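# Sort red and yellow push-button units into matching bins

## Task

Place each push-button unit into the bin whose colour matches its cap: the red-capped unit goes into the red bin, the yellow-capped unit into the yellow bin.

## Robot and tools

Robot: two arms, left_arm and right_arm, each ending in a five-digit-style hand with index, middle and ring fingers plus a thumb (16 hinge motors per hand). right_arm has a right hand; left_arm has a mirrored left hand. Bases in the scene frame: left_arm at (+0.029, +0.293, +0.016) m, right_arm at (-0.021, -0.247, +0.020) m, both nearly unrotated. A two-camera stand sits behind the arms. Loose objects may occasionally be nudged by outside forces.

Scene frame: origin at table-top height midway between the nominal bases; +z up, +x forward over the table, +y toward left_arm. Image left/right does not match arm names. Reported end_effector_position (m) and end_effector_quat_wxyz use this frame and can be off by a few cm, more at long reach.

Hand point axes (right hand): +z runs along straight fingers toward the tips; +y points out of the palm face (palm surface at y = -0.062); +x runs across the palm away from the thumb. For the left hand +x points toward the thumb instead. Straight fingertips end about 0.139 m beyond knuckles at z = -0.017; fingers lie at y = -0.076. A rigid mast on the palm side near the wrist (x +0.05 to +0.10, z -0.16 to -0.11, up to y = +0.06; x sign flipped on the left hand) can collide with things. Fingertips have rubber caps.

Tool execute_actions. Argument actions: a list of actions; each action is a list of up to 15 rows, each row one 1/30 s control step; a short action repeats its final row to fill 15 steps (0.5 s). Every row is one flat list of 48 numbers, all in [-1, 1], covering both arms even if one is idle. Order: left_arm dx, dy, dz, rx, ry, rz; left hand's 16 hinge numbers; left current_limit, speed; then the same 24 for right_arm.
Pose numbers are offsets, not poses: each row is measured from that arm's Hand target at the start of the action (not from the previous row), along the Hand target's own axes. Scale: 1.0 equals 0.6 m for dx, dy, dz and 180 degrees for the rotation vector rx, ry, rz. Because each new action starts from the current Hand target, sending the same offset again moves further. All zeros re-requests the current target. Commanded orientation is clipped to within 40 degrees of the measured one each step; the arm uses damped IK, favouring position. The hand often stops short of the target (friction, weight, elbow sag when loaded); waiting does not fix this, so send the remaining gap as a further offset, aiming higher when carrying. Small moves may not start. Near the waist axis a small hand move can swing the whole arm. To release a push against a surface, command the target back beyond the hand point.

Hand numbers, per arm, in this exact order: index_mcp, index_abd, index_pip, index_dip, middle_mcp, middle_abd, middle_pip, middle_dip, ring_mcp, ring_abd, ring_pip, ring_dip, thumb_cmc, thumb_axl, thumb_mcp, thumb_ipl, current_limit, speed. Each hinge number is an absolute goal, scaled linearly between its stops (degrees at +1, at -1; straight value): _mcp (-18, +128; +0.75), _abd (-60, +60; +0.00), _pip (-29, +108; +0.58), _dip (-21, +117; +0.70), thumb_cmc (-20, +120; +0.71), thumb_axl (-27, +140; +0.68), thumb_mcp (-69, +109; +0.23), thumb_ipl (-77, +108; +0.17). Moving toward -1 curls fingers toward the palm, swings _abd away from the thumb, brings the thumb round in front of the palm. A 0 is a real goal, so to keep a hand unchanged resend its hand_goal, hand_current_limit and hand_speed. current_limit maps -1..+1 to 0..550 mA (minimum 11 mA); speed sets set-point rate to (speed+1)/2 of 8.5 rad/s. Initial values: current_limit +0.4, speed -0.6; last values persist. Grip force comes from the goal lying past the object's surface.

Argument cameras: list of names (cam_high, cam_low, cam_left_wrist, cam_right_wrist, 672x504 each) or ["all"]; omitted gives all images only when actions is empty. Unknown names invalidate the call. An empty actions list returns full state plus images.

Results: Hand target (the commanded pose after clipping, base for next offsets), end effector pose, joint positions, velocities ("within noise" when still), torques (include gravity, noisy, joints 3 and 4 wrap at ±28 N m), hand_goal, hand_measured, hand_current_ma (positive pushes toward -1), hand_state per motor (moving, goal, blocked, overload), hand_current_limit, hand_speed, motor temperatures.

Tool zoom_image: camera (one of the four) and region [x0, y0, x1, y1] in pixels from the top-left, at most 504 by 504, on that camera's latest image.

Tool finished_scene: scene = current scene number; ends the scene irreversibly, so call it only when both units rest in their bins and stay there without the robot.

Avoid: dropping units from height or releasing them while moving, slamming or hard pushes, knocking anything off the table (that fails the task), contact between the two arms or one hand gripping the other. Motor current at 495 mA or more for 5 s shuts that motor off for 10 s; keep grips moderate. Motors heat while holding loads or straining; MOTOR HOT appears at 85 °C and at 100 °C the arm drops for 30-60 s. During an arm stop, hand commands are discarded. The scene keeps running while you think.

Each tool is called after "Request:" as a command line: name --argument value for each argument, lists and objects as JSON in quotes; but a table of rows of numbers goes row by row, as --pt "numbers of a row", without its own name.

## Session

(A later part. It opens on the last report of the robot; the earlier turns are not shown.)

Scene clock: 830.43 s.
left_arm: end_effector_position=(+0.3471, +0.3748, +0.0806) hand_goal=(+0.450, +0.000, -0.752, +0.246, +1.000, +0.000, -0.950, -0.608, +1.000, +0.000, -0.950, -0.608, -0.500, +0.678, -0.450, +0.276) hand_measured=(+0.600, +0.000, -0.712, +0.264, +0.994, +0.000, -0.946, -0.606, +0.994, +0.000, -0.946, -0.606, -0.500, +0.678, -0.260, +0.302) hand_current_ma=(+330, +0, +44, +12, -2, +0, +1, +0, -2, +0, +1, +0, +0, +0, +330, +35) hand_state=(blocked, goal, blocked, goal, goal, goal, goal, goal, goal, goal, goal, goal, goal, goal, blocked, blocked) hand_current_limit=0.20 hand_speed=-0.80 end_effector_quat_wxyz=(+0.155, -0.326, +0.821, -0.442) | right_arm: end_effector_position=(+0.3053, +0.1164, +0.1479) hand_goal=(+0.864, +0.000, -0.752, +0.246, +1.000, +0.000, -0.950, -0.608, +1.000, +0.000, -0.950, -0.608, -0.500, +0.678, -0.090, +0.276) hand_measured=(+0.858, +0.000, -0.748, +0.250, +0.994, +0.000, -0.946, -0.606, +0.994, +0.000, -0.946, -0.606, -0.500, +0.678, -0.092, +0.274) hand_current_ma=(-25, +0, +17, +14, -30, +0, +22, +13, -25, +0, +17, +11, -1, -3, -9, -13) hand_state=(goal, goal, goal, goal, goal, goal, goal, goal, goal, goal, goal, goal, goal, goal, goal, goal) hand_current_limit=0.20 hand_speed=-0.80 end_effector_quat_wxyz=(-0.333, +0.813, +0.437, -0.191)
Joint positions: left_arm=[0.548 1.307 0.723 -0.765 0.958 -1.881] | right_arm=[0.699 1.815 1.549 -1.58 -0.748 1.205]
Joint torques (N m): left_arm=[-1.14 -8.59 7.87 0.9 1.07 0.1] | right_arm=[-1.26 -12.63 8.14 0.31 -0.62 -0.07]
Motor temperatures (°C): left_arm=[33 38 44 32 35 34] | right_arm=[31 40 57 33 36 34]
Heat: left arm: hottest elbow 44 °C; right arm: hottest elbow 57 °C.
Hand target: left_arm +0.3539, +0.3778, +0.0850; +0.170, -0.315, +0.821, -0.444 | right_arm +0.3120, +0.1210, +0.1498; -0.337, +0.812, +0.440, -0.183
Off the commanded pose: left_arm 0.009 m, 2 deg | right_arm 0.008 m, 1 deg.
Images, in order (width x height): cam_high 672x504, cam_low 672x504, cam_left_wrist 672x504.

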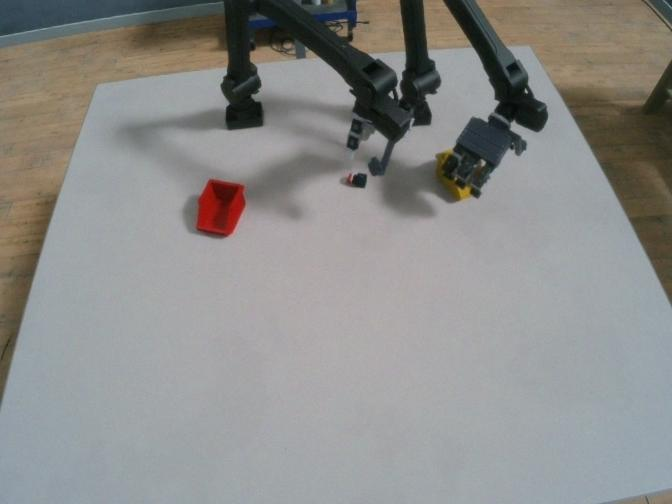

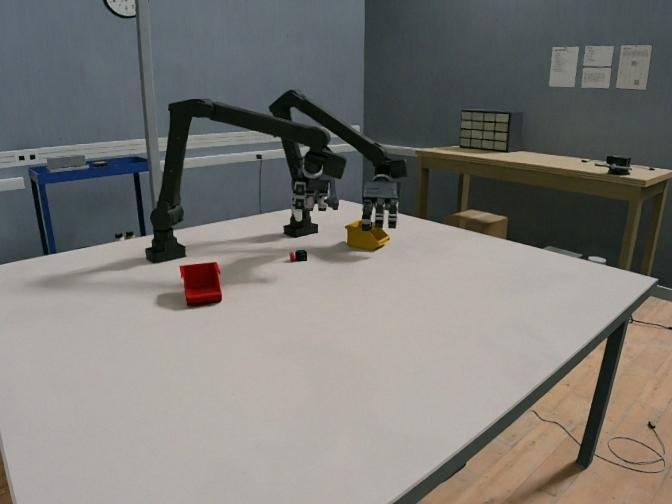

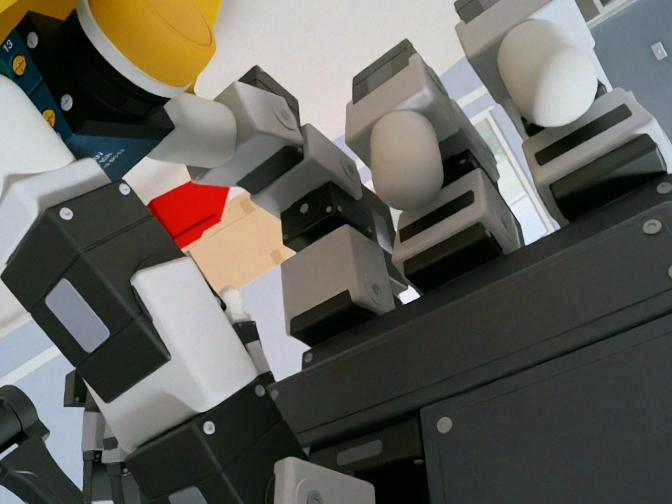

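Request:
execute_actions --actions '[[[0,0,0,0,0,0,0.64,0,-0.752,0.246,1,0,-0.95,-0.609,1,0,-0.95,-0.609,-0.5,0.678,-0.24,0.276,0.2,-0.9,0,0,0,0,0,0,0.863,0,-0.752,0.246,1,0,-0.95,-0.609,1,0,-0.95,-0.609,-0.5,0.678,-0.09,0.276,0.2,-0.8]],[[0,0,0,0,0,0,0.7,0,-0.752,0.246,1,0,-0.95,-0.609,1,0,-0.95,-0.609,-0.5,0.678,-0.21,0.276,0.2,-0.9,0,0,0,0,0,0,0.863,0,-0.752,0.246,1,0,-0.95,-0.609,1,0,-0.95,-0.609,-0.5,0.678,-0.09,0.276,0.2,-0.8]]]' --cameras '["cam_left_wrist","cam_high","cam_low"]'

Request:
zoom_image --camera "cam_low" --region '[330, 190, 410, 260]'

Scene clock: 857.40 s.
left_arm: end_effector_position=(+0.3472, +0.3746, +0.0807) hand_goal=(+0.700, +0.000, -0.752, +0.246, +1.000, +0.000, -0.950, -0.608, +1.000, +0.000, -0.950, -0.608, -0.500, +0.678, -0.210, +0.276) hand_measured=(+0.688, +0.000, -0.746, +0.250, +0.994, +0.000, -0.946, -0.606, +0.994, +0.000, -0.946, -0.606, -0.500, +0.678, -0.212, +0.278) hand_current_ma=(-7, +0, +1, +1, -2, +0, +1, +0, -2, +0, +1, +0, +0, +0, +0, +0) hand_state=(goal, goal, goal, goal, goal, goal, goal, goal, goal, goal, goal, goal, goal, goal, goal, goal) hand_current_limit=0.20 hand_speed=-0.90 end_effector_quat_wxyz=(+0.155, -0.326, +0.821, -0.443) | right_arm: end_effector_position=(+0.3053, +0.1164, +0.1479) hand_goal=(+0.864, +0.000, -0.752, +0.246, +1.000, +0.000, -0.950, -0.608, +1.000, +0.000, -0.950, -0.608, -0.500, +0.678, -0.090, +0.276) hand_measured=(+0.858, +0.000, -0.748, +0.250, +0.994, +0.000, -0.946, -0.606, +0.994, +0.000, -0.946, -0.606, -0.500, +0.678, -0.092, +0.274) hand_current_ma=(-25, +0, +17, +14, -30, +0, +22, +13, -25, +0, +17, +11, -1, -3, -9, -13) hand_state=(goal, goal, goal, goal, goal, goal, goal, goal, goal, goal, goal, goal, goal, goal, goal, goal) hand_current_limit=0.20 hand_speed=-0.80 end_effector_quat_wxyz=(-0.333, +0.813, +0.437, -0.191)
Joint positions: left_arm=[0.548 1.307 0.723 -0.765 0.96 -1.881] | right_arm=[0.699 1.815 1.549 -1.58 -0.748 1.205]
Joint torques (N m): left_arm=[-1.03 -9 7.64 0.87 1.08 0.14] | right_arm=[-1.32 -12.4 8.28 0.36 -0.66 -0.07]
Motor temperatures (°C): left_arm=[33 38 43 32 37 34] | right_arm=[31 39 57 33 36 34]
Heat: left arm: hottest elbow 43 °C; right arm: hottest elbow 57 °C.
Hand target: left_arm +0.3539, +0.3778, +0.0850; +0.170, -0.315, +0.821, -0.444 | right_arm +0.3120, +0.1210, +0.1498; -0.337, +0.812, +0.440, -0.183
Off the commanded pose: left_arm 0.009 m, 2 deg | right_arm 0.008 m, 1 deg.
Images, in order (width x height): cam_high 672x504, cam_low 672x504, cam_left_wrist 672x504.

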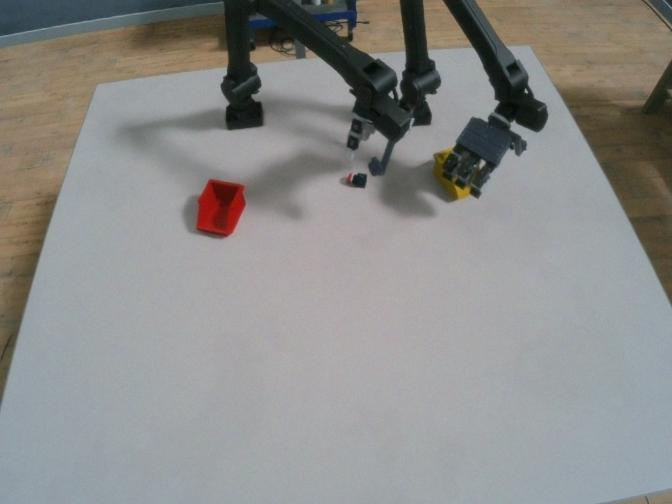

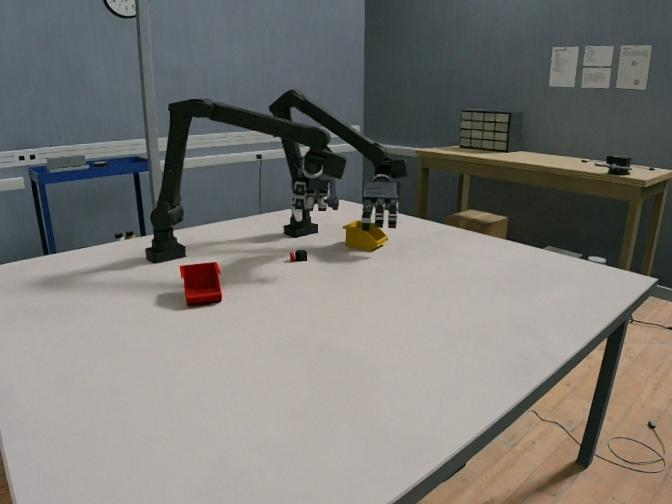

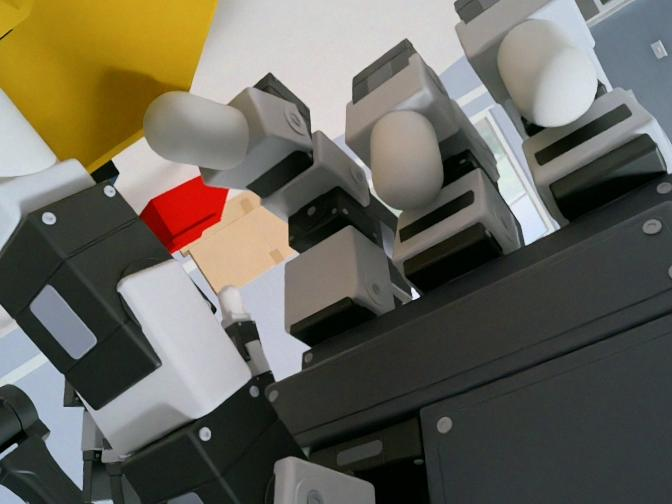

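Scaled by 6.300 from the camera's 672x504 image, which has a finer 960x720 frame.

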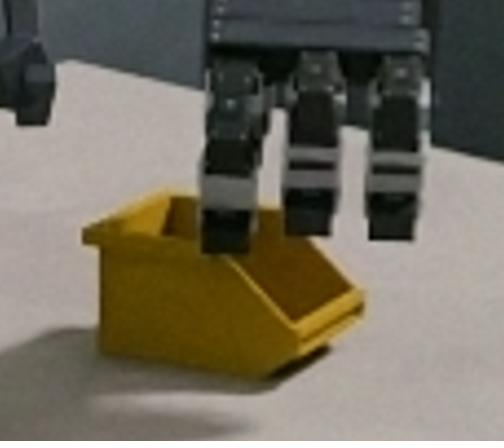

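Request:
execute_actions --actions '[[[0,-0.0559,-0.0363,0,0,0,0.7,0,-0.752,0.246,1,0,-0.95,-0.609,1,0,-0.95,-0.609,-0.5,0.678,-0.21,0.276,0.2,-0.9,0,0.0589,0.0589,0,0,0,0.863,0,-0.752,0.246,1,0,-0.95,-0.609,1,0,-0.95,-0.609,-0.5,0.678,-0.09,0.276,0.2,-0.8]],[[0,-0.0559,-0.0363,0,0,0,0.7,0,-0.752,0.246,1,0,-0.95,-0.609,1,0,-0.95,-0.609,-0.5,0.678,-0.21,0.276,0.2,-0.9,0,0.03,0.03,0,0,0,0.863,0,-0.752,0.246,1,0,-0.95,-0.609,1,0,-0.95,-0.609,-0.5,0.678,-0.09,0.276,0.2,-0.8]],[[0,-0.0559,-0.0363,0,0,0,0.7,0,-0.752,0.246,1,0,-0.95,-0.609,1,0,-0.95,-0.609,-0.5,0.678,-0.21,0.276,0.2,-0.9,0,0,0,0,0,0,0.863,0,-0.752,0.246,1,0,-0.95,-0.609,1,0,-0.95,-0.609,-0.5,0.678,-0.09,0.276,0.2,-0.8]]]' --cameras '["cam_right_wrist","cam_high","cam_low"]'

Request:
zoom_image --camera "cam_low" --region '[330, 190, 410, 260]'

Request:
zoom_image --camera "cam_high" --region '[320, 130, 400, 210]'

Request:
zoom_image --camera "cam_low" --region '[260, 190, 340, 280]'

Scene clock: 872.83 s.
left_arm: end_effector_position=(+0.3414, +0.3712, +0.1840) hand_goal=(+0.700, +0.000, -0.752, +0.246, +1.000, +0.000, -0.950, -0.608, +1.000, +0.000, -0.950, -0.608, -0.500, +0.678, -0.210, +0.276) hand_measured=(+0.688, +0.000, -0.748, +0.250, +0.994, +0.000, -0.946, -0.606, +0.994, +0.000, -0.946, -0.606, -0.500, +0.678, -0.212, +0.278) hand_current_ma=(-6, +0, +1, +1, -2, +0, +1, +0, -2, +0, +1, +0, +0, +0, +0, +0) hand_state=(goal, goal, goal, goal, goal, goal, goal, goal, goal, goal, goal, goal, goal, goal, goal, goal) hand_current_limit=0.20 hand_speed=-0.90 end_effector_quat_wxyz=(+0.150, -0.329, +0.820, -0.445) | right_arm: end_effector_position=(+0.3084, +0.1192, +0.0758) hand_goal=(+0.864, +0.000, -0.752, +0.246, +1.000, +0.000, -0.950, -0.608, +1.000, +0.000, -0.950, -0.608, -0.500, +0.678, -0.090, +0.276) hand_measured=(+0.858, +0.000, -0.748, +0.250, +0.994, +0.000, -0.946, -0.606, +0.994, +0.000, -0.946, -0.606, -0.500, +0.678, -0.092, +0.274) hand_current_ma=(-25, +0, +17, +14, -30, +0, +22, +13, -25, +0, +17, +11, -2, -3, -9, -13) hand_state=(goal, goal, goal, goal, goal, goal, goal, goal, goal, goal, goal, goal, goal, goal, goal, goal) hand_current_limit=0.20 hand_speed=-0.80 end_effector_quat_wxyz=(-0.334, +0.813, +0.439, -0.186)
Joint positions: left_arm=[0.549 1.164 0.903 -1.1 0.962 -1.881] | right_arm=[0.699 1.882 1.449 -1.402 -0.748 1.205]
Joint torques (N m): left_arm=[-1.03 -8.12 12.72 -0.17 0.98 0.1] | right_arm=[-1.49 -12.92 6.89 0.38 -0.66 -0.08]
Motor temperatures (°C): left_arm=[33 38 43 32 37 34] | right_arm=[31 39 57 33 36 34]
Heat: left arm: hottest elbow 43 °C; right arm: hottest elbow 57 °C.
Hand target: left_arm +0.3542, +0.3776, +0.2050; +0.170, -0.315, +0.821, -0.444 | right_arm +0.3120, +0.1210, +0.0744; -0.337, +0.812, +0.440, -0.183
Off the commanded pose: left_arm 0.025 m, 3 deg | right_arm 0.004 m, 0 deg.
Images, in order (width x height): cam_high 672x504, cam_low 672x504, cam_right_wrist 672x504.

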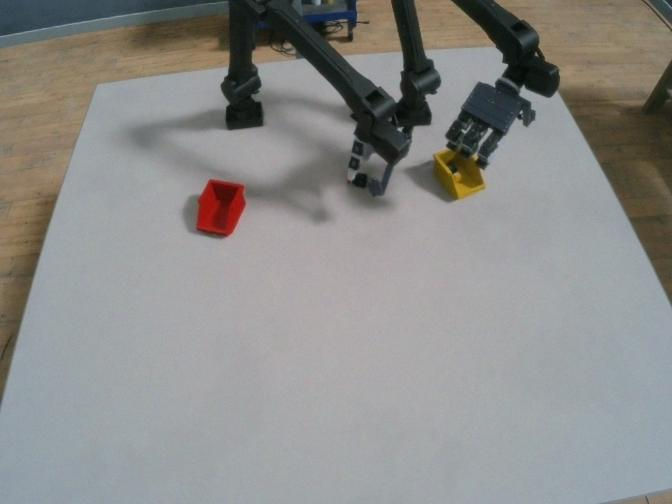

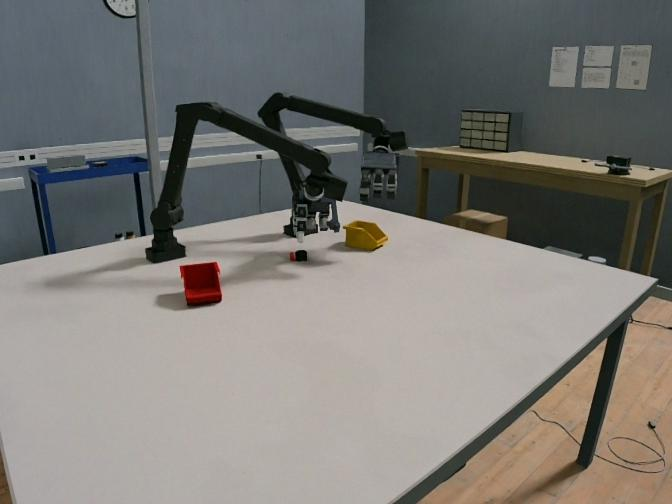

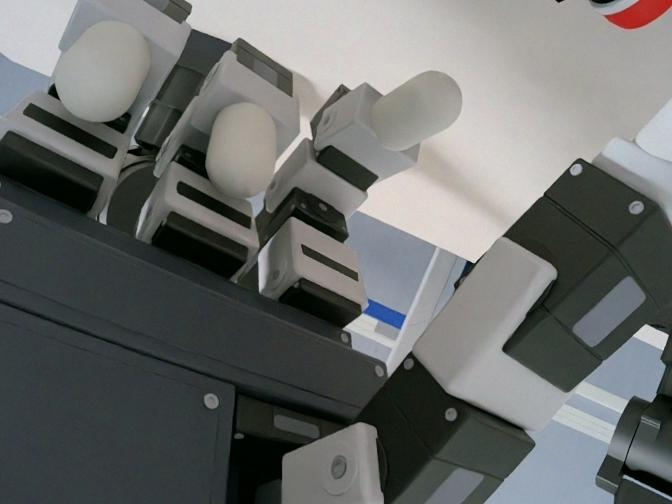

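Scaled by 6.300 from the camera's 672x504 image, which has a finer 960x720 frame.

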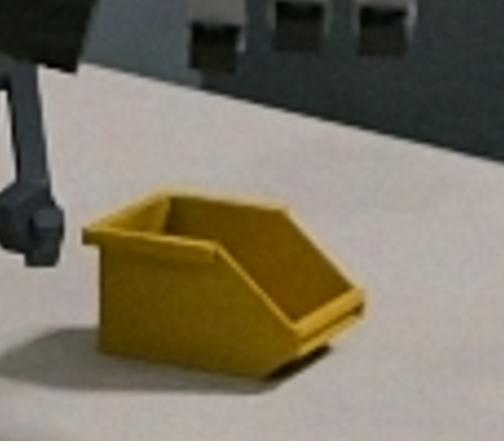

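Scaled by 6.300 from the camera's 672x504 image, which has a finer 960x720 frame.

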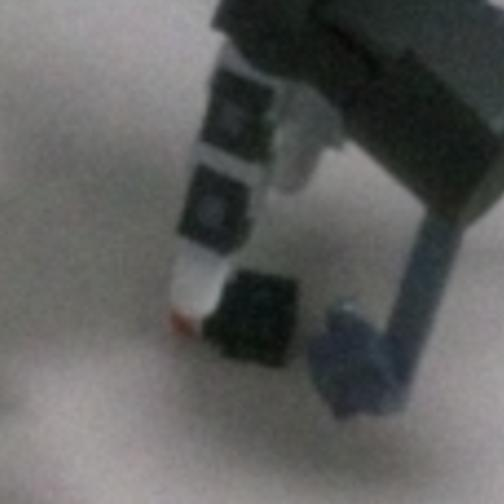

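Scaled by 5.600 from the camera's 672x504 image, which has a finer 960x720 frame.

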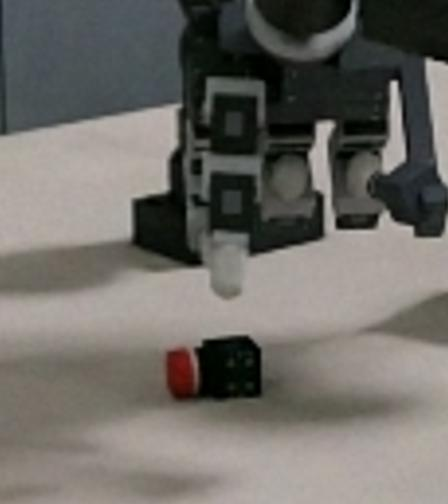

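Request:
execute_actions --actions '[[[0,0,0,0,0,0,0.7,0,-0.752,0.246,1,0,-0.95,-0.609,1,0,-0.95,-0.609,-0.5,0.678,-0.21,0.276,0.2,-0.9,0.0098,0.0297,0.0387,0,0,0,0.863,0,-0.752,0.246,1,0,-0.95,-0.609,1,0,-0.95,-0.609,-0.5,0.678,-0.09,0.276,0.2,-0.8]],[[0,0,0,0,0,0,0.7,0,-0.752,0.246,1,0,-0.95,-0.609,1,0,-0.95,-0.609,-0.5,0.678,-0.21,0.276,0.2,-0.9,0,0,0,0,0,0,0.74,0,-0.752,0.246,1,0,-0.95,-0.609,1,0,-0.95,-0.609,-0.5,0.678,-0.18,0.276,0.2,-0.8]]]' --cameras '["cam_right_wrist","cam_high","cam_low"]'

Request:
zoom_image --camera "cam_high" --region '[420, 130, 510, 210]'

Request:
zoom_image --camera "cam_high" --region '[320, 130, 400, 210]'

Request:
zoom_image --camera "cam_low" --region '[260, 200, 340, 280]'

Scene clock: 897.77 s.
left_arm: end_effector_position=(+0.3414, +0.3712, +0.1840) hand_goal=(+0.700, +0.000, -0.752, +0.246, +1.000, +0.000, -0.950, -0.608, +1.000, +0.000, -0.950, -0.608, -0.500, +0.678, -0.210, +0.276) hand_measured=(+0.688, +0.000, -0.748, +0.250, +0.994, +0.000, -0.946, -0.606, +0.994, +0.000, -0.946, -0.606, -0.500, +0.678, -0.212, +0.278) hand_current_ma=(-6, +0, +1, +1, -2, +0, +1, +0, -2, +0, +1, +0, +0, +0, +0, +0) hand_state=(goal, goal, goal, goal, goal, goal, goal, goal, goal, goal, goal, goal, goal, goal, goal, goal) hand_current_limit=0.20 hand_speed=-0.90 end_effector_quat_wxyz=(+0.150, -0.329, +0.820, -0.445) | right_arm: end_effector_position=(+0.3121, +0.1225, +0.0445) hand_goal=(+0.740, +0.000, -0.752, +0.246, +1.000, +0.000, -0.950, -0.608, +1.000, +0.000, -0.950, -0.608, -0.500, +0.678, -0.180, +0.276) hand_measured=(+0.738, +0.000, -0.748, +0.250, +0.994, +0.000, -0.946, -0.606, +0.994, +0.000, -0.946, -0.606, -0.500, +0.678, -0.178, +0.274) hand_current_ma=(-8, +0, +17, +14, -30, +0, +22, +13, -25, +0, +17, +11, -2, -3, +6, -13) hand_state=(goal, goal, goal, goal, goal, goal, goal, goal, goal, goal, goal, goal, goal, goal, goal, goal) hand_current_limit=0.20 hand_speed=-0.80 end_effector_quat_wxyz=(-0.335, +0.813, +0.440, -0.185)
Joint positions: left_arm=[0.549 1.164 0.903 -1.1 0.962 -1.881] | right_arm=[0.699 1.928 1.429 -1.333 -0.748 1.205]
Joint torques (N m): left_arm=[-1.73 -7.88 12.37 -0.03 0.99 0.08] | right_arm=[-0.73 -13.63 6.94 0.31 -0.75 0.07]
Motor temperatures (°C): left_arm=[33 38 45 32 37 34] | right_arm=[31 40 55 33 36 34]
Heat: left arm: hottest elbow 45 °C; right arm: hottest elbow 55 °C.
Hand target: left_arm +0.3542, +0.3776, +0.2050; +0.170, -0.315, +0.821, -0.444 | right_arm +0.3120, +0.1280, +0.0453; -0.337, +0.812, +0.440, -0.183
Off the commanded pose: left_arm 0.025 m, 3 deg | right_arm 0.006 m, 0 deg.
Images, in order (width x height): cam_high 672x504, cam_low 672x504, cam_right_wrist 672x504.

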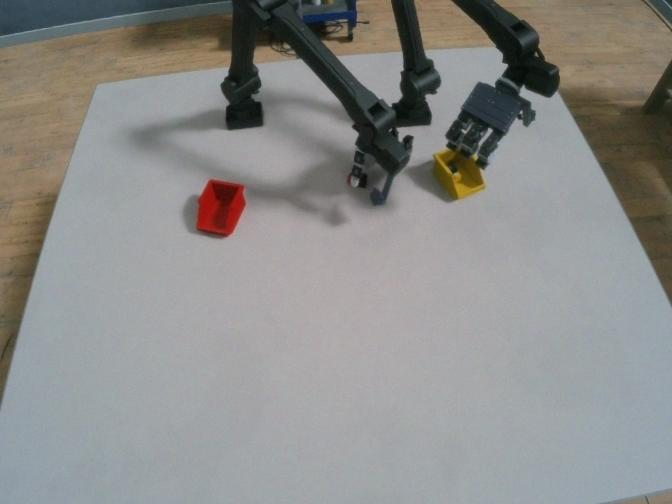

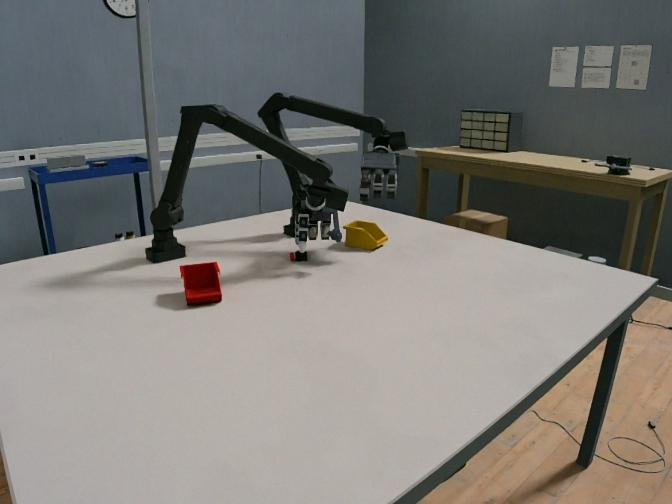

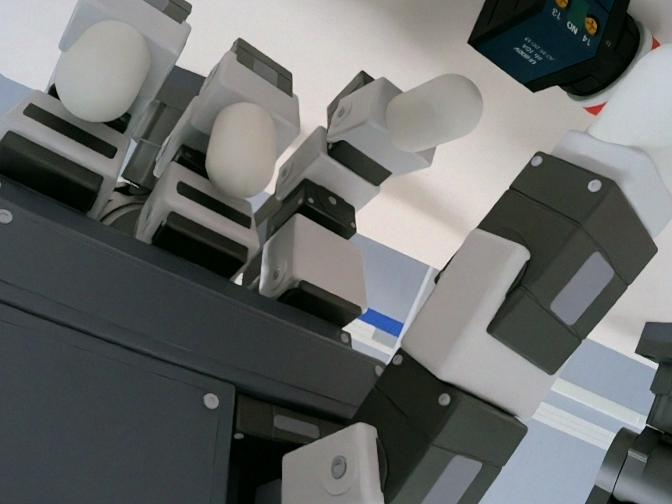

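Scaled by 5.600 from the camera's 672x504 image, which has a finer 960x720 frame.

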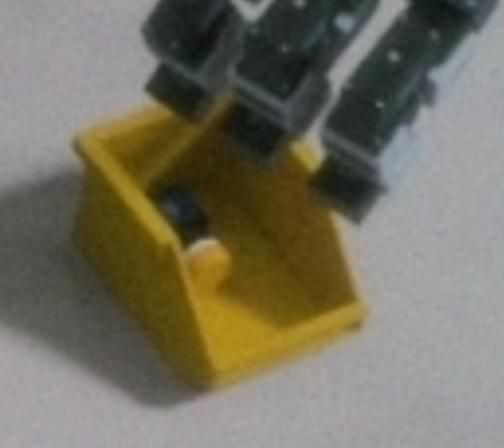

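Scaled by 6.300 from the camera's 672x504 image, which has a finer 960x720 frame.

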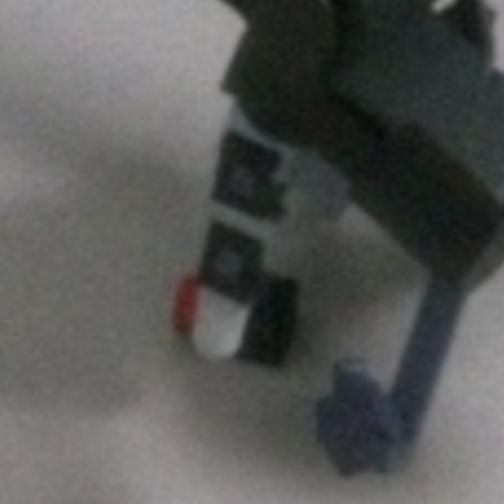

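Scaled by 6.300 from the camera's 672x504 image, which has a finer 960x720 frame.

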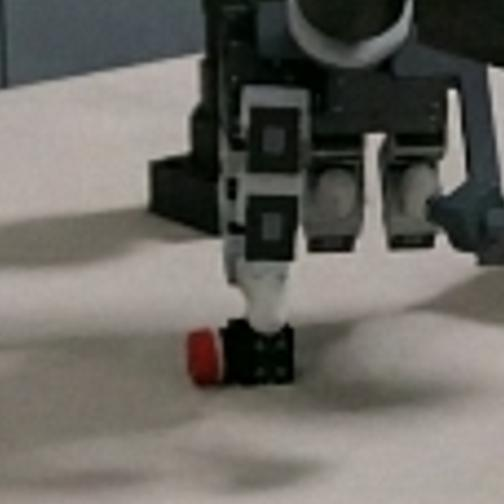

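Request:
execute_actions --actions '[[[0,0,0,0,0,0,0.7,0,-0.752,0.246,1,0,-0.95,-0.609,1,0,-0.95,-0.609,-0.5,0.678,-0.21,0.276,0.2,-0.9,0,0.0334,0.0334,0,0,0,0.74,0,-0.752,0.246,1,0,-0.95,-0.609,1,0,-0.95,-0.609,-0.5,0.678,-0.18,0.276,0.2,-0.8]]]' --cameras '["cam_right_wrist","cam_high","cam_low"]'

Request:
zoom_image --camera "cam_high" --region '[320, 130, 400, 210]'

Request:
zoom_image --camera "cam_low" --region '[260, 200, 340, 280]'

Scene clock: 924.30 s.
left_arm: end_effector_position=(+0.3414, +0.3712, +0.1840) hand_goal=(+0.700, +0.000, -0.752, +0.246, +1.000, +0.000, -0.950, -0.608, +1.000, +0.000, -0.950, -0.608, -0.500, +0.678, -0.210, +0.276) hand_measured=(+0.688, +0.000, -0.748, +0.250, +0.994, +0.000, -0.946, -0.606, +0.994, +0.000, -0.946, -0.606, -0.500, +0.678, -0.212, +0.278) hand_current_ma=(-6, +0, +1, +1, -2, +0, +1, +0, -2, +0, +1, +0, +0, +0, +0, +0) hand_state=(goal, goal, goal, goal, goal, goal, goal, goal, goal, goal, goal, goal, goal, goal, goal, goal) hand_current_limit=0.20 hand_speed=-0.90 end_effector_quat_wxyz=(+0.150, -0.329, +0.820, -0.445) | right_arm: end_effector_position=(+0.3127, +0.1230, +0.0174) hand_goal=(+0.740, +0.000, -0.752, +0.246, +1.000, +0.000, -0.950, -0.608, +1.000, +0.000, -0.950, -0.608, -0.500, +0.678, -0.180, +0.276) hand_measured=(+0.738, +0.000, -0.750, +0.248, +0.994, +0.000, -0.946, -0.606, +0.994, +0.000, -0.946, -0.606, -0.500, +0.678, -0.178, +0.274) hand_current_ma=(-9, +0, +13, +10, -30, +0, +22, +13, -25, +0, +17, +11, -2, -3, +6, -13) hand_state=(goal, goal, goal, goal, goal, goal, goal, goal, goal, goal, goal, goal, goal, goal, goal, goal) hand_current_limit=0.20 hand_speed=-0.80 end_effector_quat_wxyz=(-0.335, +0.813, +0.440, -0.183)
Joint positions: left_arm=[0.549 1.164 0.903 -1.1 0.962 -1.881] | right_arm=[0.699 1.963 1.405 -1.27 -0.748 1.205]
Joint torques (N m): left_arm=[-1.67 -8.12 12.29 -0.03 0.98 0.09] | right_arm=[-0.85 -13.68 6.52 0.39 -0.74 0.05]
Heat: left arm: hottest elbow 46 °C; right arm: hottest elbow 54 °C.
Hand target: left_arm +0.3542, +0.3776, +0.2050; +0.170, -0.315, +0.821, -0.444 | right_arm +0.3119, +0.1280, +0.0170; -0.337, +0.812, +0.440, -0.183
Off the commanded pose: left_arm 0.025 m, 3 deg | right_arm 0.005 m, 0 deg.
Images, in order (width x height): cam_high 672x504, cam_low 672x504, cam_right_wrist 672x504.

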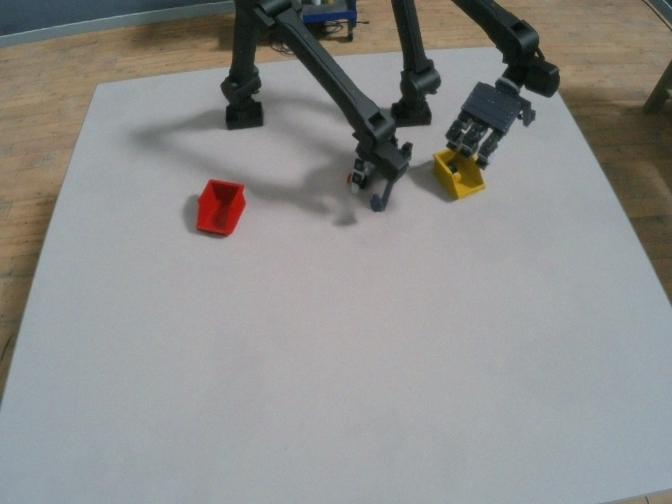

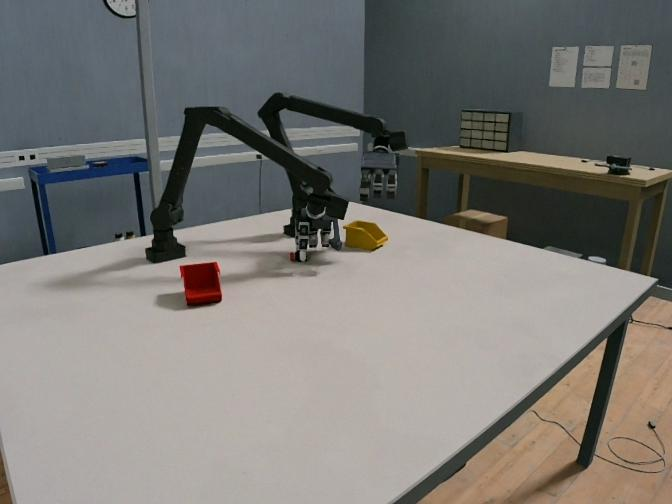

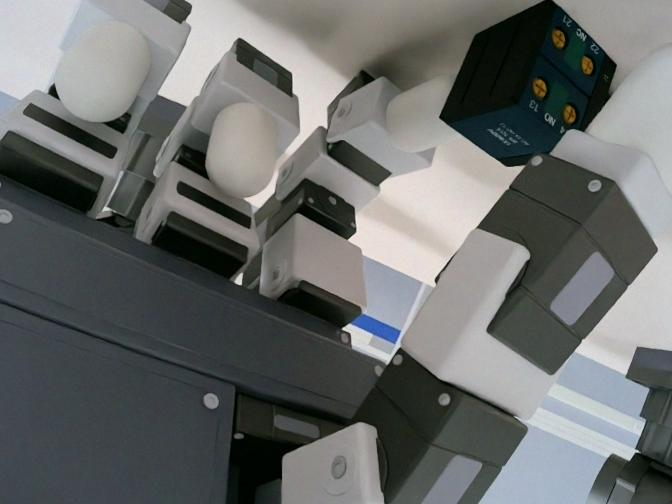

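Scaled by 6.300 from the camera's 672x504 image, which has a finer 960x720 frame.

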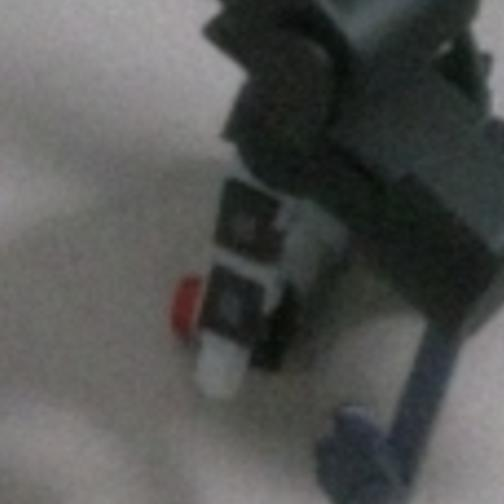

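Scaled by 6.300 from the camera's 672x504 image, which has a finer 960x720 frame.

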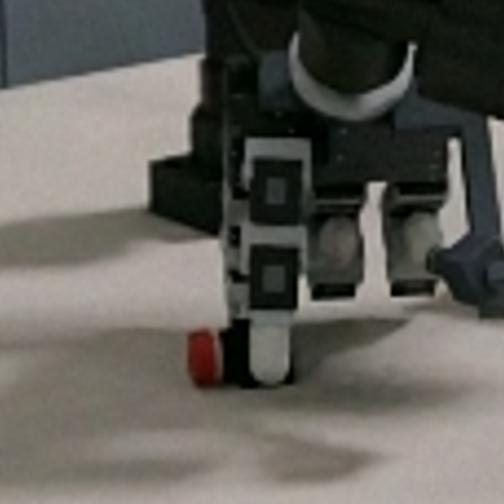

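Request:
execute_actions --actions '[[[0,0,0,0,0,0,0.7,0,-0.752,0.246,1,0,-0.95,-0.609,1,0,-0.95,-0.609,-0.5,0.678,-0.21,0.276,0.2,-0.9,0,0,0,0,0,0,0.45,0,-0.752,0.246,1,0,-0.95,-0.609,1,0,-0.95,-0.609,-0.5,0.678,-0.45,0.276,0.2,-0.8]],[[0,0,0,0,0,0,0.7,0,-0.752,0.246,1,0,-0.95,-0.609,1,0,-0.95,-0.609,-0.5,0.678,-0.21,0.276,0.2,-0.9,0,0,0,0,0,0,0.45,0,-0.752,0.246,1,0,-0.95,-0.609,1,0,-0.95,-0.609,-0.5,0.678,-0.45,0.276,0.2,-0.8]],[[0,0,0,0,0,0,0.7,0,-0.752,0.246,1,0,-0.95,-0.609,1,0,-0.95,-0.609,-0.5,0.678,-0.21,0.276,0.2,-0.9,0,-0.05,-0.05,0,0,0,0.45,0,-0.752,0.246,1,0,-0.95,-0.609,1,0,-0.95,-0.609,-0.5,0.678,-0.45,0.276,0.2,-0.8]]]' --cameras '["cam_right_wrist","cam_low"]'

Request:
zoom_image --camera "cam_low" --region '[260, 200, 340, 280]'

Scene clock: 949.13 s.
left_arm: end_effector_position=(+0.3414, +0.3712, +0.1840) hand_goal=(+0.700, +0.000, -0.752, +0.246, +1.000, +0.000, -0.950, -0.608, +1.000, +0.000, -0.950, -0.608, -0.500, +0.678, -0.210, +0.276) hand_measured=(+0.688, +0.000, -0.748, +0.250, +0.994, +0.000, -0.946, -0.606, +0.994, +0.000, -0.946, -0.606, -0.500, +0.678, -0.212, +0.278) hand_current_ma=(-6, +0, +1, +1, -2, +0, +1, +0, -2, +0, +1, +0, +0, +0, +0, +0) hand_state=(goal, goal, goal, goal, goal, goal, goal, goal, goal, goal, goal, goal, goal, goal, goal, goal) hand_current_limit=0.20 hand_speed=-0.90 end_effector_quat_wxyz=(+0.150, -0.329, +0.820, -0.445) | right_arm: end_effector_position=(+0.3006, +0.1145, +0.0296) hand_goal=(+0.450, +0.000, -0.752, +0.246, +1.000, +0.000, -0.950, -0.608, +1.000, +0.000, -0.950, -0.608, -0.500, +0.678, -0.450, +0.276) hand_measured=(+0.630, +0.000, -0.732, +0.252, +0.994, +0.000, -0.946, -0.606, +0.994, +0.000, -0.946, -0.606, -0.502, +0.678, -0.262, +0.288) hand_current_ma=(+330, -2, +95, +30, -30, +0, +22, +13, -25, +0, +17, +11, -8, -4, +330, +71) hand_state=(blocked, goal, blocked, goal, goal, goal, goal, goal, goal, goal, goal, goal, goal, goal, blocked, goal) hand_current_limit=0.20 hand_speed=-0.80 end_effector_quat_wxyz=(-0.330, +0.814, +0.432, -0.206)
Joint positions: left_arm=[0.549 1.164 0.903 -1.1 0.962 -1.881] | right_arm=[0.702 1.947 1.405 -1.336 -0.75 1.205]
Joint torques (N m): left_arm=[-1.26 -7.94 12.59 -0.2 0.98 0.11] | right_arm=[-0.73 -16.5 9.35 -0.65 -0.69 0.07]
Heat: left arm: hottest elbow 47 °C; right arm: hottest elbow 54 °C.
Hand target: left_arm +0.3542, +0.3776, +0.2050; +0.170, -0.315, +0.821, -0.444 | right_arm +0.3120, +0.1280, +0.0594; -0.337, +0.812, +0.440, -0.183
Off the commanded pose: left_arm 0.025 m, 3 deg | right_arm 0.035 m, 3 deg.
Images, in order (width x height): cam_low 672x504, cam_right_wrist 672x504.

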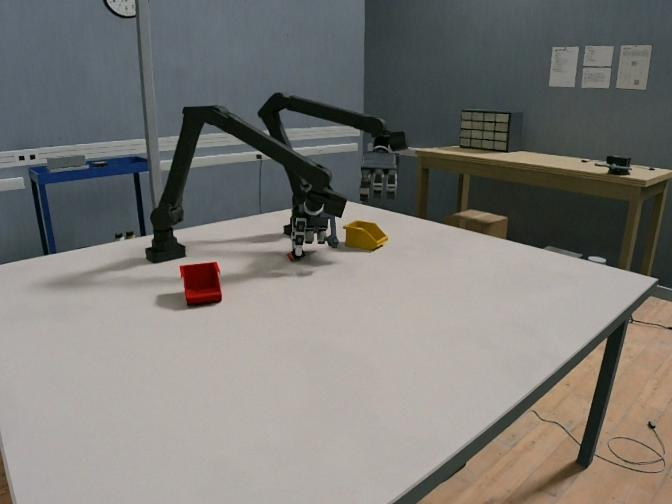

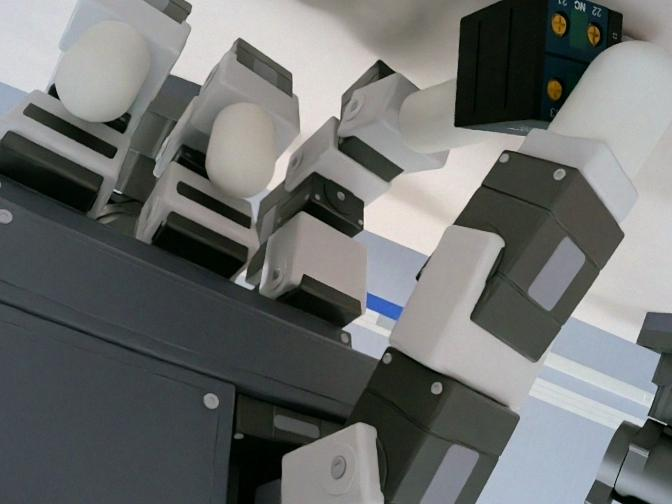

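Scaled by 6.300 from the camera's 672x504 image, which has a finer 960x720 frame.

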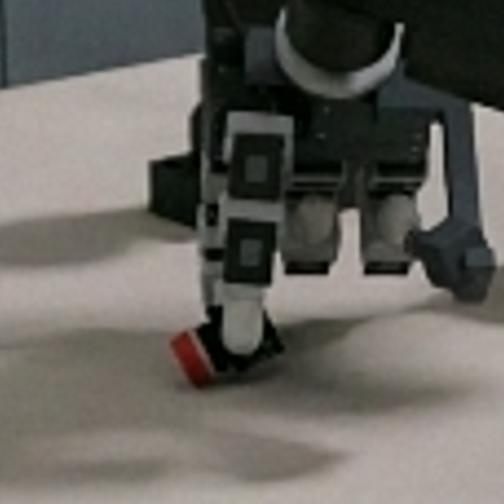

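Request:
execute_actions --actions '[[[0,0,0,0,0,0,0.7,0,-0.752,0.246,1,0,-0.95,-0.609,1,0,-0.95,-0.609,-0.5,0.678,-0.21,0.276,0.0,-0.9,0,-0.05,-0.05,0,0,0,0.45,0,-0.752,0.246,1,0,-0.95,-0.609,1,0,-0.95,-0.609,-0.5,0.678,-0.45,0.276,0.2,-0.8]]]' --cameras '["cam_right_wrist","cam_low","cam_high"]'

Request:
zoom_image --camera "cam_low" --region '[260, 190, 340, 270]'

Scene clock: 958.50 s.
left_arm: end_effector_position=(+0.3414, +0.3712, +0.1840) hand_goal=(+0.700, +0.000, -0.752, +0.246, +1.000, +0.000, -0.950, -0.608, +1.000, +0.000, -0.950, -0.608, -0.500, +0.678, -0.210, +0.276) hand_measured=(+0.688, +0.000, -0.748, +0.250, +0.994, +0.000, -0.946, -0.606, +0.994, +0.000, -0.946, -0.606, -0.500, +0.678, -0.212, +0.278) hand_current_ma=(-6, +0, +1, +1, -2, +0, +1, +0, -2, +0, +1, +0, +0, +0, +0, +0) hand_state=(goal, goal, goal, goal, goal, goal, goal, goal, goal, goal, goal, goal, goal, goal, goal, goal) hand_current_limit=0.00 hand_speed=-0.90 end_effector_quat_wxyz=(+0.150, -0.329, +0.820, -0.445) | right_arm: end_effector_position=(+0.2998, +0.1138, +0.0743) hand_goal=(+0.450, +0.000, -0.752, +0.246, +1.000, +0.000, -0.950, -0.608, +1.000, +0.000, -0.950, -0.608, -0.500, +0.678, -0.450, +0.276) hand_measured=(+0.630, +0.000, -0.732, +0.252, +0.994, +0.000, -0.946, -0.606, +0.994, +0.000, -0.946, -0.606, -0.502, +0.678, -0.262, +0.288) hand_current_ma=(+330, -2, +96, +30, -30, +0, +22, +13, -25, +0, +17, +11, -9, -4, +330, +73) hand_state=(blocked, goal, blocked, goal, goal, goal, goal, goal, goal, goal, goal, goal, goal, goal, blocked, goal) hand_current_limit=0.20 hand_speed=-0.80 end_effector_quat_wxyz=(-0.330, +0.814, +0.432, -0.205)
Joint positions: left_arm=[0.549 1.164 0.903 -1.1 0.962 -1.881] | right_arm=[0.702 1.888 1.446 -1.435 -0.75 1.205]
Joint torques (N m): left_arm=[-1.73 -8.18 12.51 -0.08 0.99 0.07] | right_arm=[-0.62 -15.33 10.59 -0.61 -0.69 0.06]
Heat: left arm: hottest elbow 48 °C; right arm: hottest elbow 54 °C.
Hand target: left_arm +0.3542, +0.3776, +0.2050; +0.170, -0.315, +0.821, -0.444 | right_arm +0.3120, +0.1280, +0.1018; -0.337, +0.812, +0.440, -0.183
Off the commanded pose: left_arm 0.025 m, 3 deg | right_arm 0.033 m, 3 deg.
Images, in order (width x height): cam_high 672x504, cam_low 672x504, cam_right_wrist 672x504.

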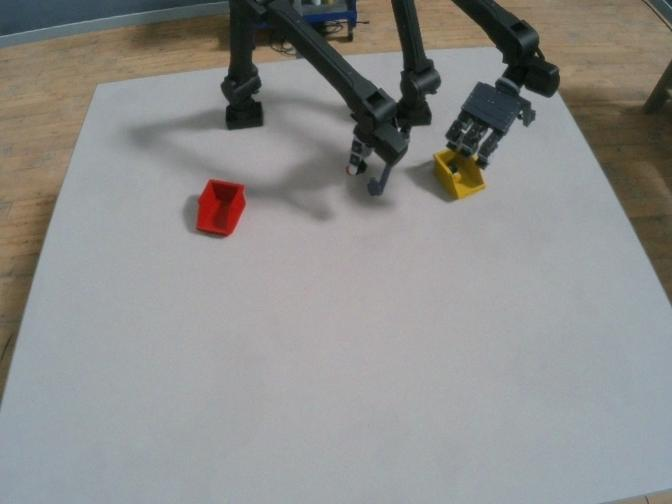

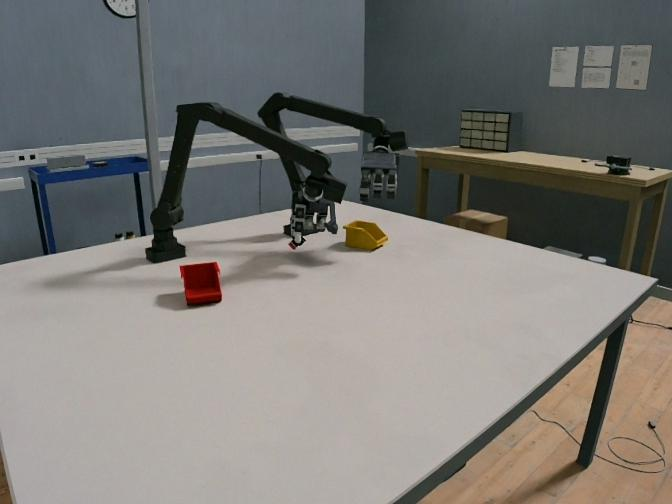

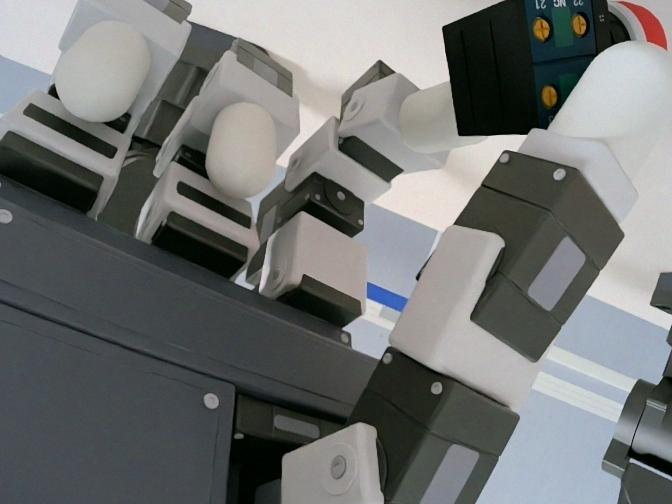

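Scaled by 6.300 from the camera's 672x504 image, which has a finer 960x720 frame.

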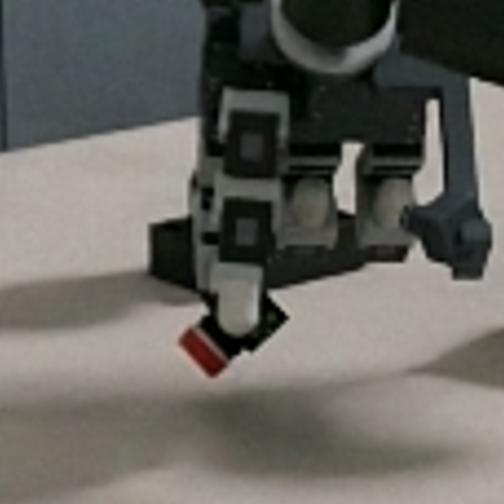

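Request:
execute_actions --actions '[[[0,0,0,0,0,0,0.7,0,-0.752,0.246,1,0,-0.95,-0.609,1,0,-0.95,-0.609,-0.5,0.678,-0.21,0.276,0.0,-0.9,-0.0317,0.0151,-0.133,0,0.0488,0.0488,0.45,0,-0.752,0.246,1,0,-0.95,-0.609,1,0,-0.95,-0.609,-0.5,0.678,-0.45,0.276,0.2,-0.8]],[[0,0,0,0,0,0,0.7,0,-0.752,0.246,1,0,-0.95,-0.609,1,0,-0.95,-0.609,-0.5,0.678,-0.21,0.276,0.0,-0.9,-0.0225,0.0402,-0.1109,0,0.0488,0.0488,0.45,0,-0.752,0.246,1,0,-0.95,-0.609,1,0,-0.95,-0.609,-0.5,0.678,-0.45,0.276,0.2,-0.8]],[[0,0,0,0,0,0,0.7,0,-0.752,0.246,1,0,-0.95,-0.609,1,0,-0.95,-0.609,-0.5,0.678,-0.21,0.276,0.0,-0.9,-0.0135,0.0764,-0.0764,0,0.0488,0.0488,0.45,0,-0.752,0.246,1,0,-0.95,-0.609,1,0,-0.95,-0.609,-0.5,0.678,-0.45,0.276,0.2,-0.8]],[[0,0,0,0,0,0,0.7,0,-0.752,0.246,1,0,-0.95,-0.609,1,0,-0.95,-0.609,-0.5,0.678,-0.21,0.276,0.0,-0.9,-0.0046,0.0768,-0.0768,0,0.0488,0.0488,0.45,0,-0.752,0.246,1,0,-0.95,-0.609,1,0,-0.95,-0.609,-0.5,0.678,-0.45,0.276,0.2,-0.8]]]' --cameras '["cam_right_wrist","cam_low"]'

Scene clock: 1001.07 s.
left_arm: end_effector_position=(+0.3414, +0.3712, +0.1840) hand_goal=(+0.700, +0.000, -0.752, +0.246, +1.000, +0.000, -0.950, -0.608, +1.000, +0.000, -0.950, -0.608, -0.500, +0.678, -0.210, +0.276) hand_measured=(+0.688, +0.000, -0.748, +0.250, +0.994, +0.000, -0.946, -0.606, +0.994, +0.000, -0.946, -0.606, -0.500, +0.678, -0.212, +0.278) hand_current_ma=(-6, +0, +1, +1, -2, +0, +1, +0, -2, +0, +1, +0, +0, +0, +0, +0) hand_state=(goal, goal, goal, goal, goal, goal, goal, goal, goal, goal, goal, goal, goal, goal, goal, goal) hand_current_limit=0.00 hand_speed=-0.90 end_effector_quat_wxyz=(+0.150, -0.329, +0.820, -0.445) | right_arm: end_effector_position=(+0.4334, -0.1017, +0.1644) hand_goal=(+0.450, +0.000, -0.752, +0.246, +1.000, +0.000, -0.950, -0.608, +1.000, +0.000, -0.950, -0.608, -0.500, +0.678, -0.450, +0.276) hand_measured=(+0.626, +0.000, -0.730, +0.254, +0.994, +0.000, -0.946, -0.606, +0.994, +0.000, -0.946, -0.606, -0.502, +0.678, -0.262, +0.290) hand_current_ma=(+330, -2, +101, +33, -30, +0, +22, +13, -25, +0, +17, +11, -9, -4, +330, +83) hand_state=(blocked, goal, blocked, goal, goal, goal, goal, goal, goal, goal, goal, goal, goal, goal, blocked, goal) hand_current_limit=0.20 hand_speed=-0.80 end_effector_quat_wxyz=(-0.378, +0.923, +0.057, -0.045)
Joint positions: left_arm=[0.549 1.164 0.903 -1.1 0.962 -1.881] | right_arm=[0.148 1.684 1.423 -1.312 -0.782 1.625]
Joint torques (N m): left_arm=[-1.38 -8.7 12.38 -0.32 0.97 0.05] | right_arm=[-0.67 -14.33 7.75 0.85 -0.7 0.21]
Motor temperatures (°C): left_arm=[33 38 49 31 38 34] | right_arm=[31 40 56 33 36 34]
Heat: left arm: hottest elbow 49 °C; right arm: hottest elbow 56 °C.
Hand target: left_arm +0.3542, +0.3776, +0.2050; +0.170, -0.315, +0.821, -0.444 | right_arm +0.4364, -0.0991, +0.1818; -0.382, +0.922, +0.058, -0.024
Off the commanded pose: left_arm 0.025 m, 3 deg | right_arm 0.018 m, 2 deg.
Images, in order (width x height): cam_low 672x504, cam_right_wrist 672x504.

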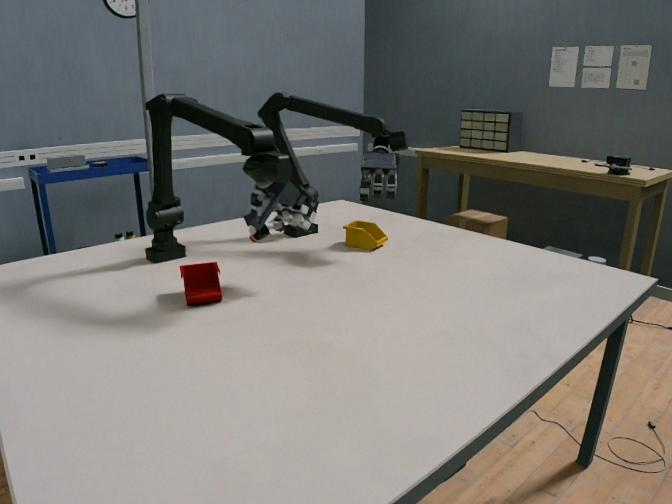

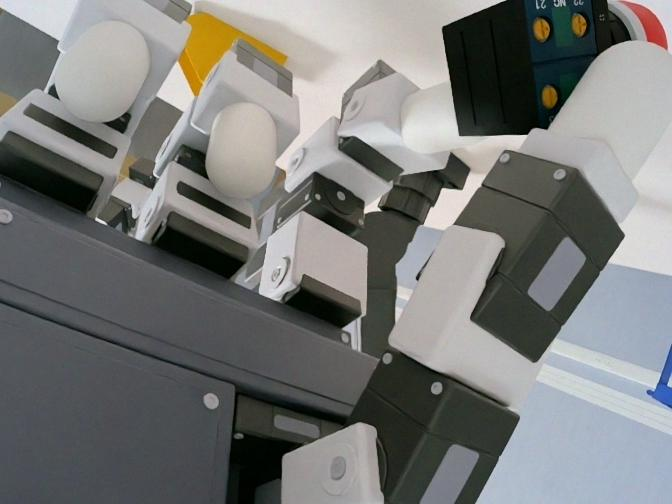

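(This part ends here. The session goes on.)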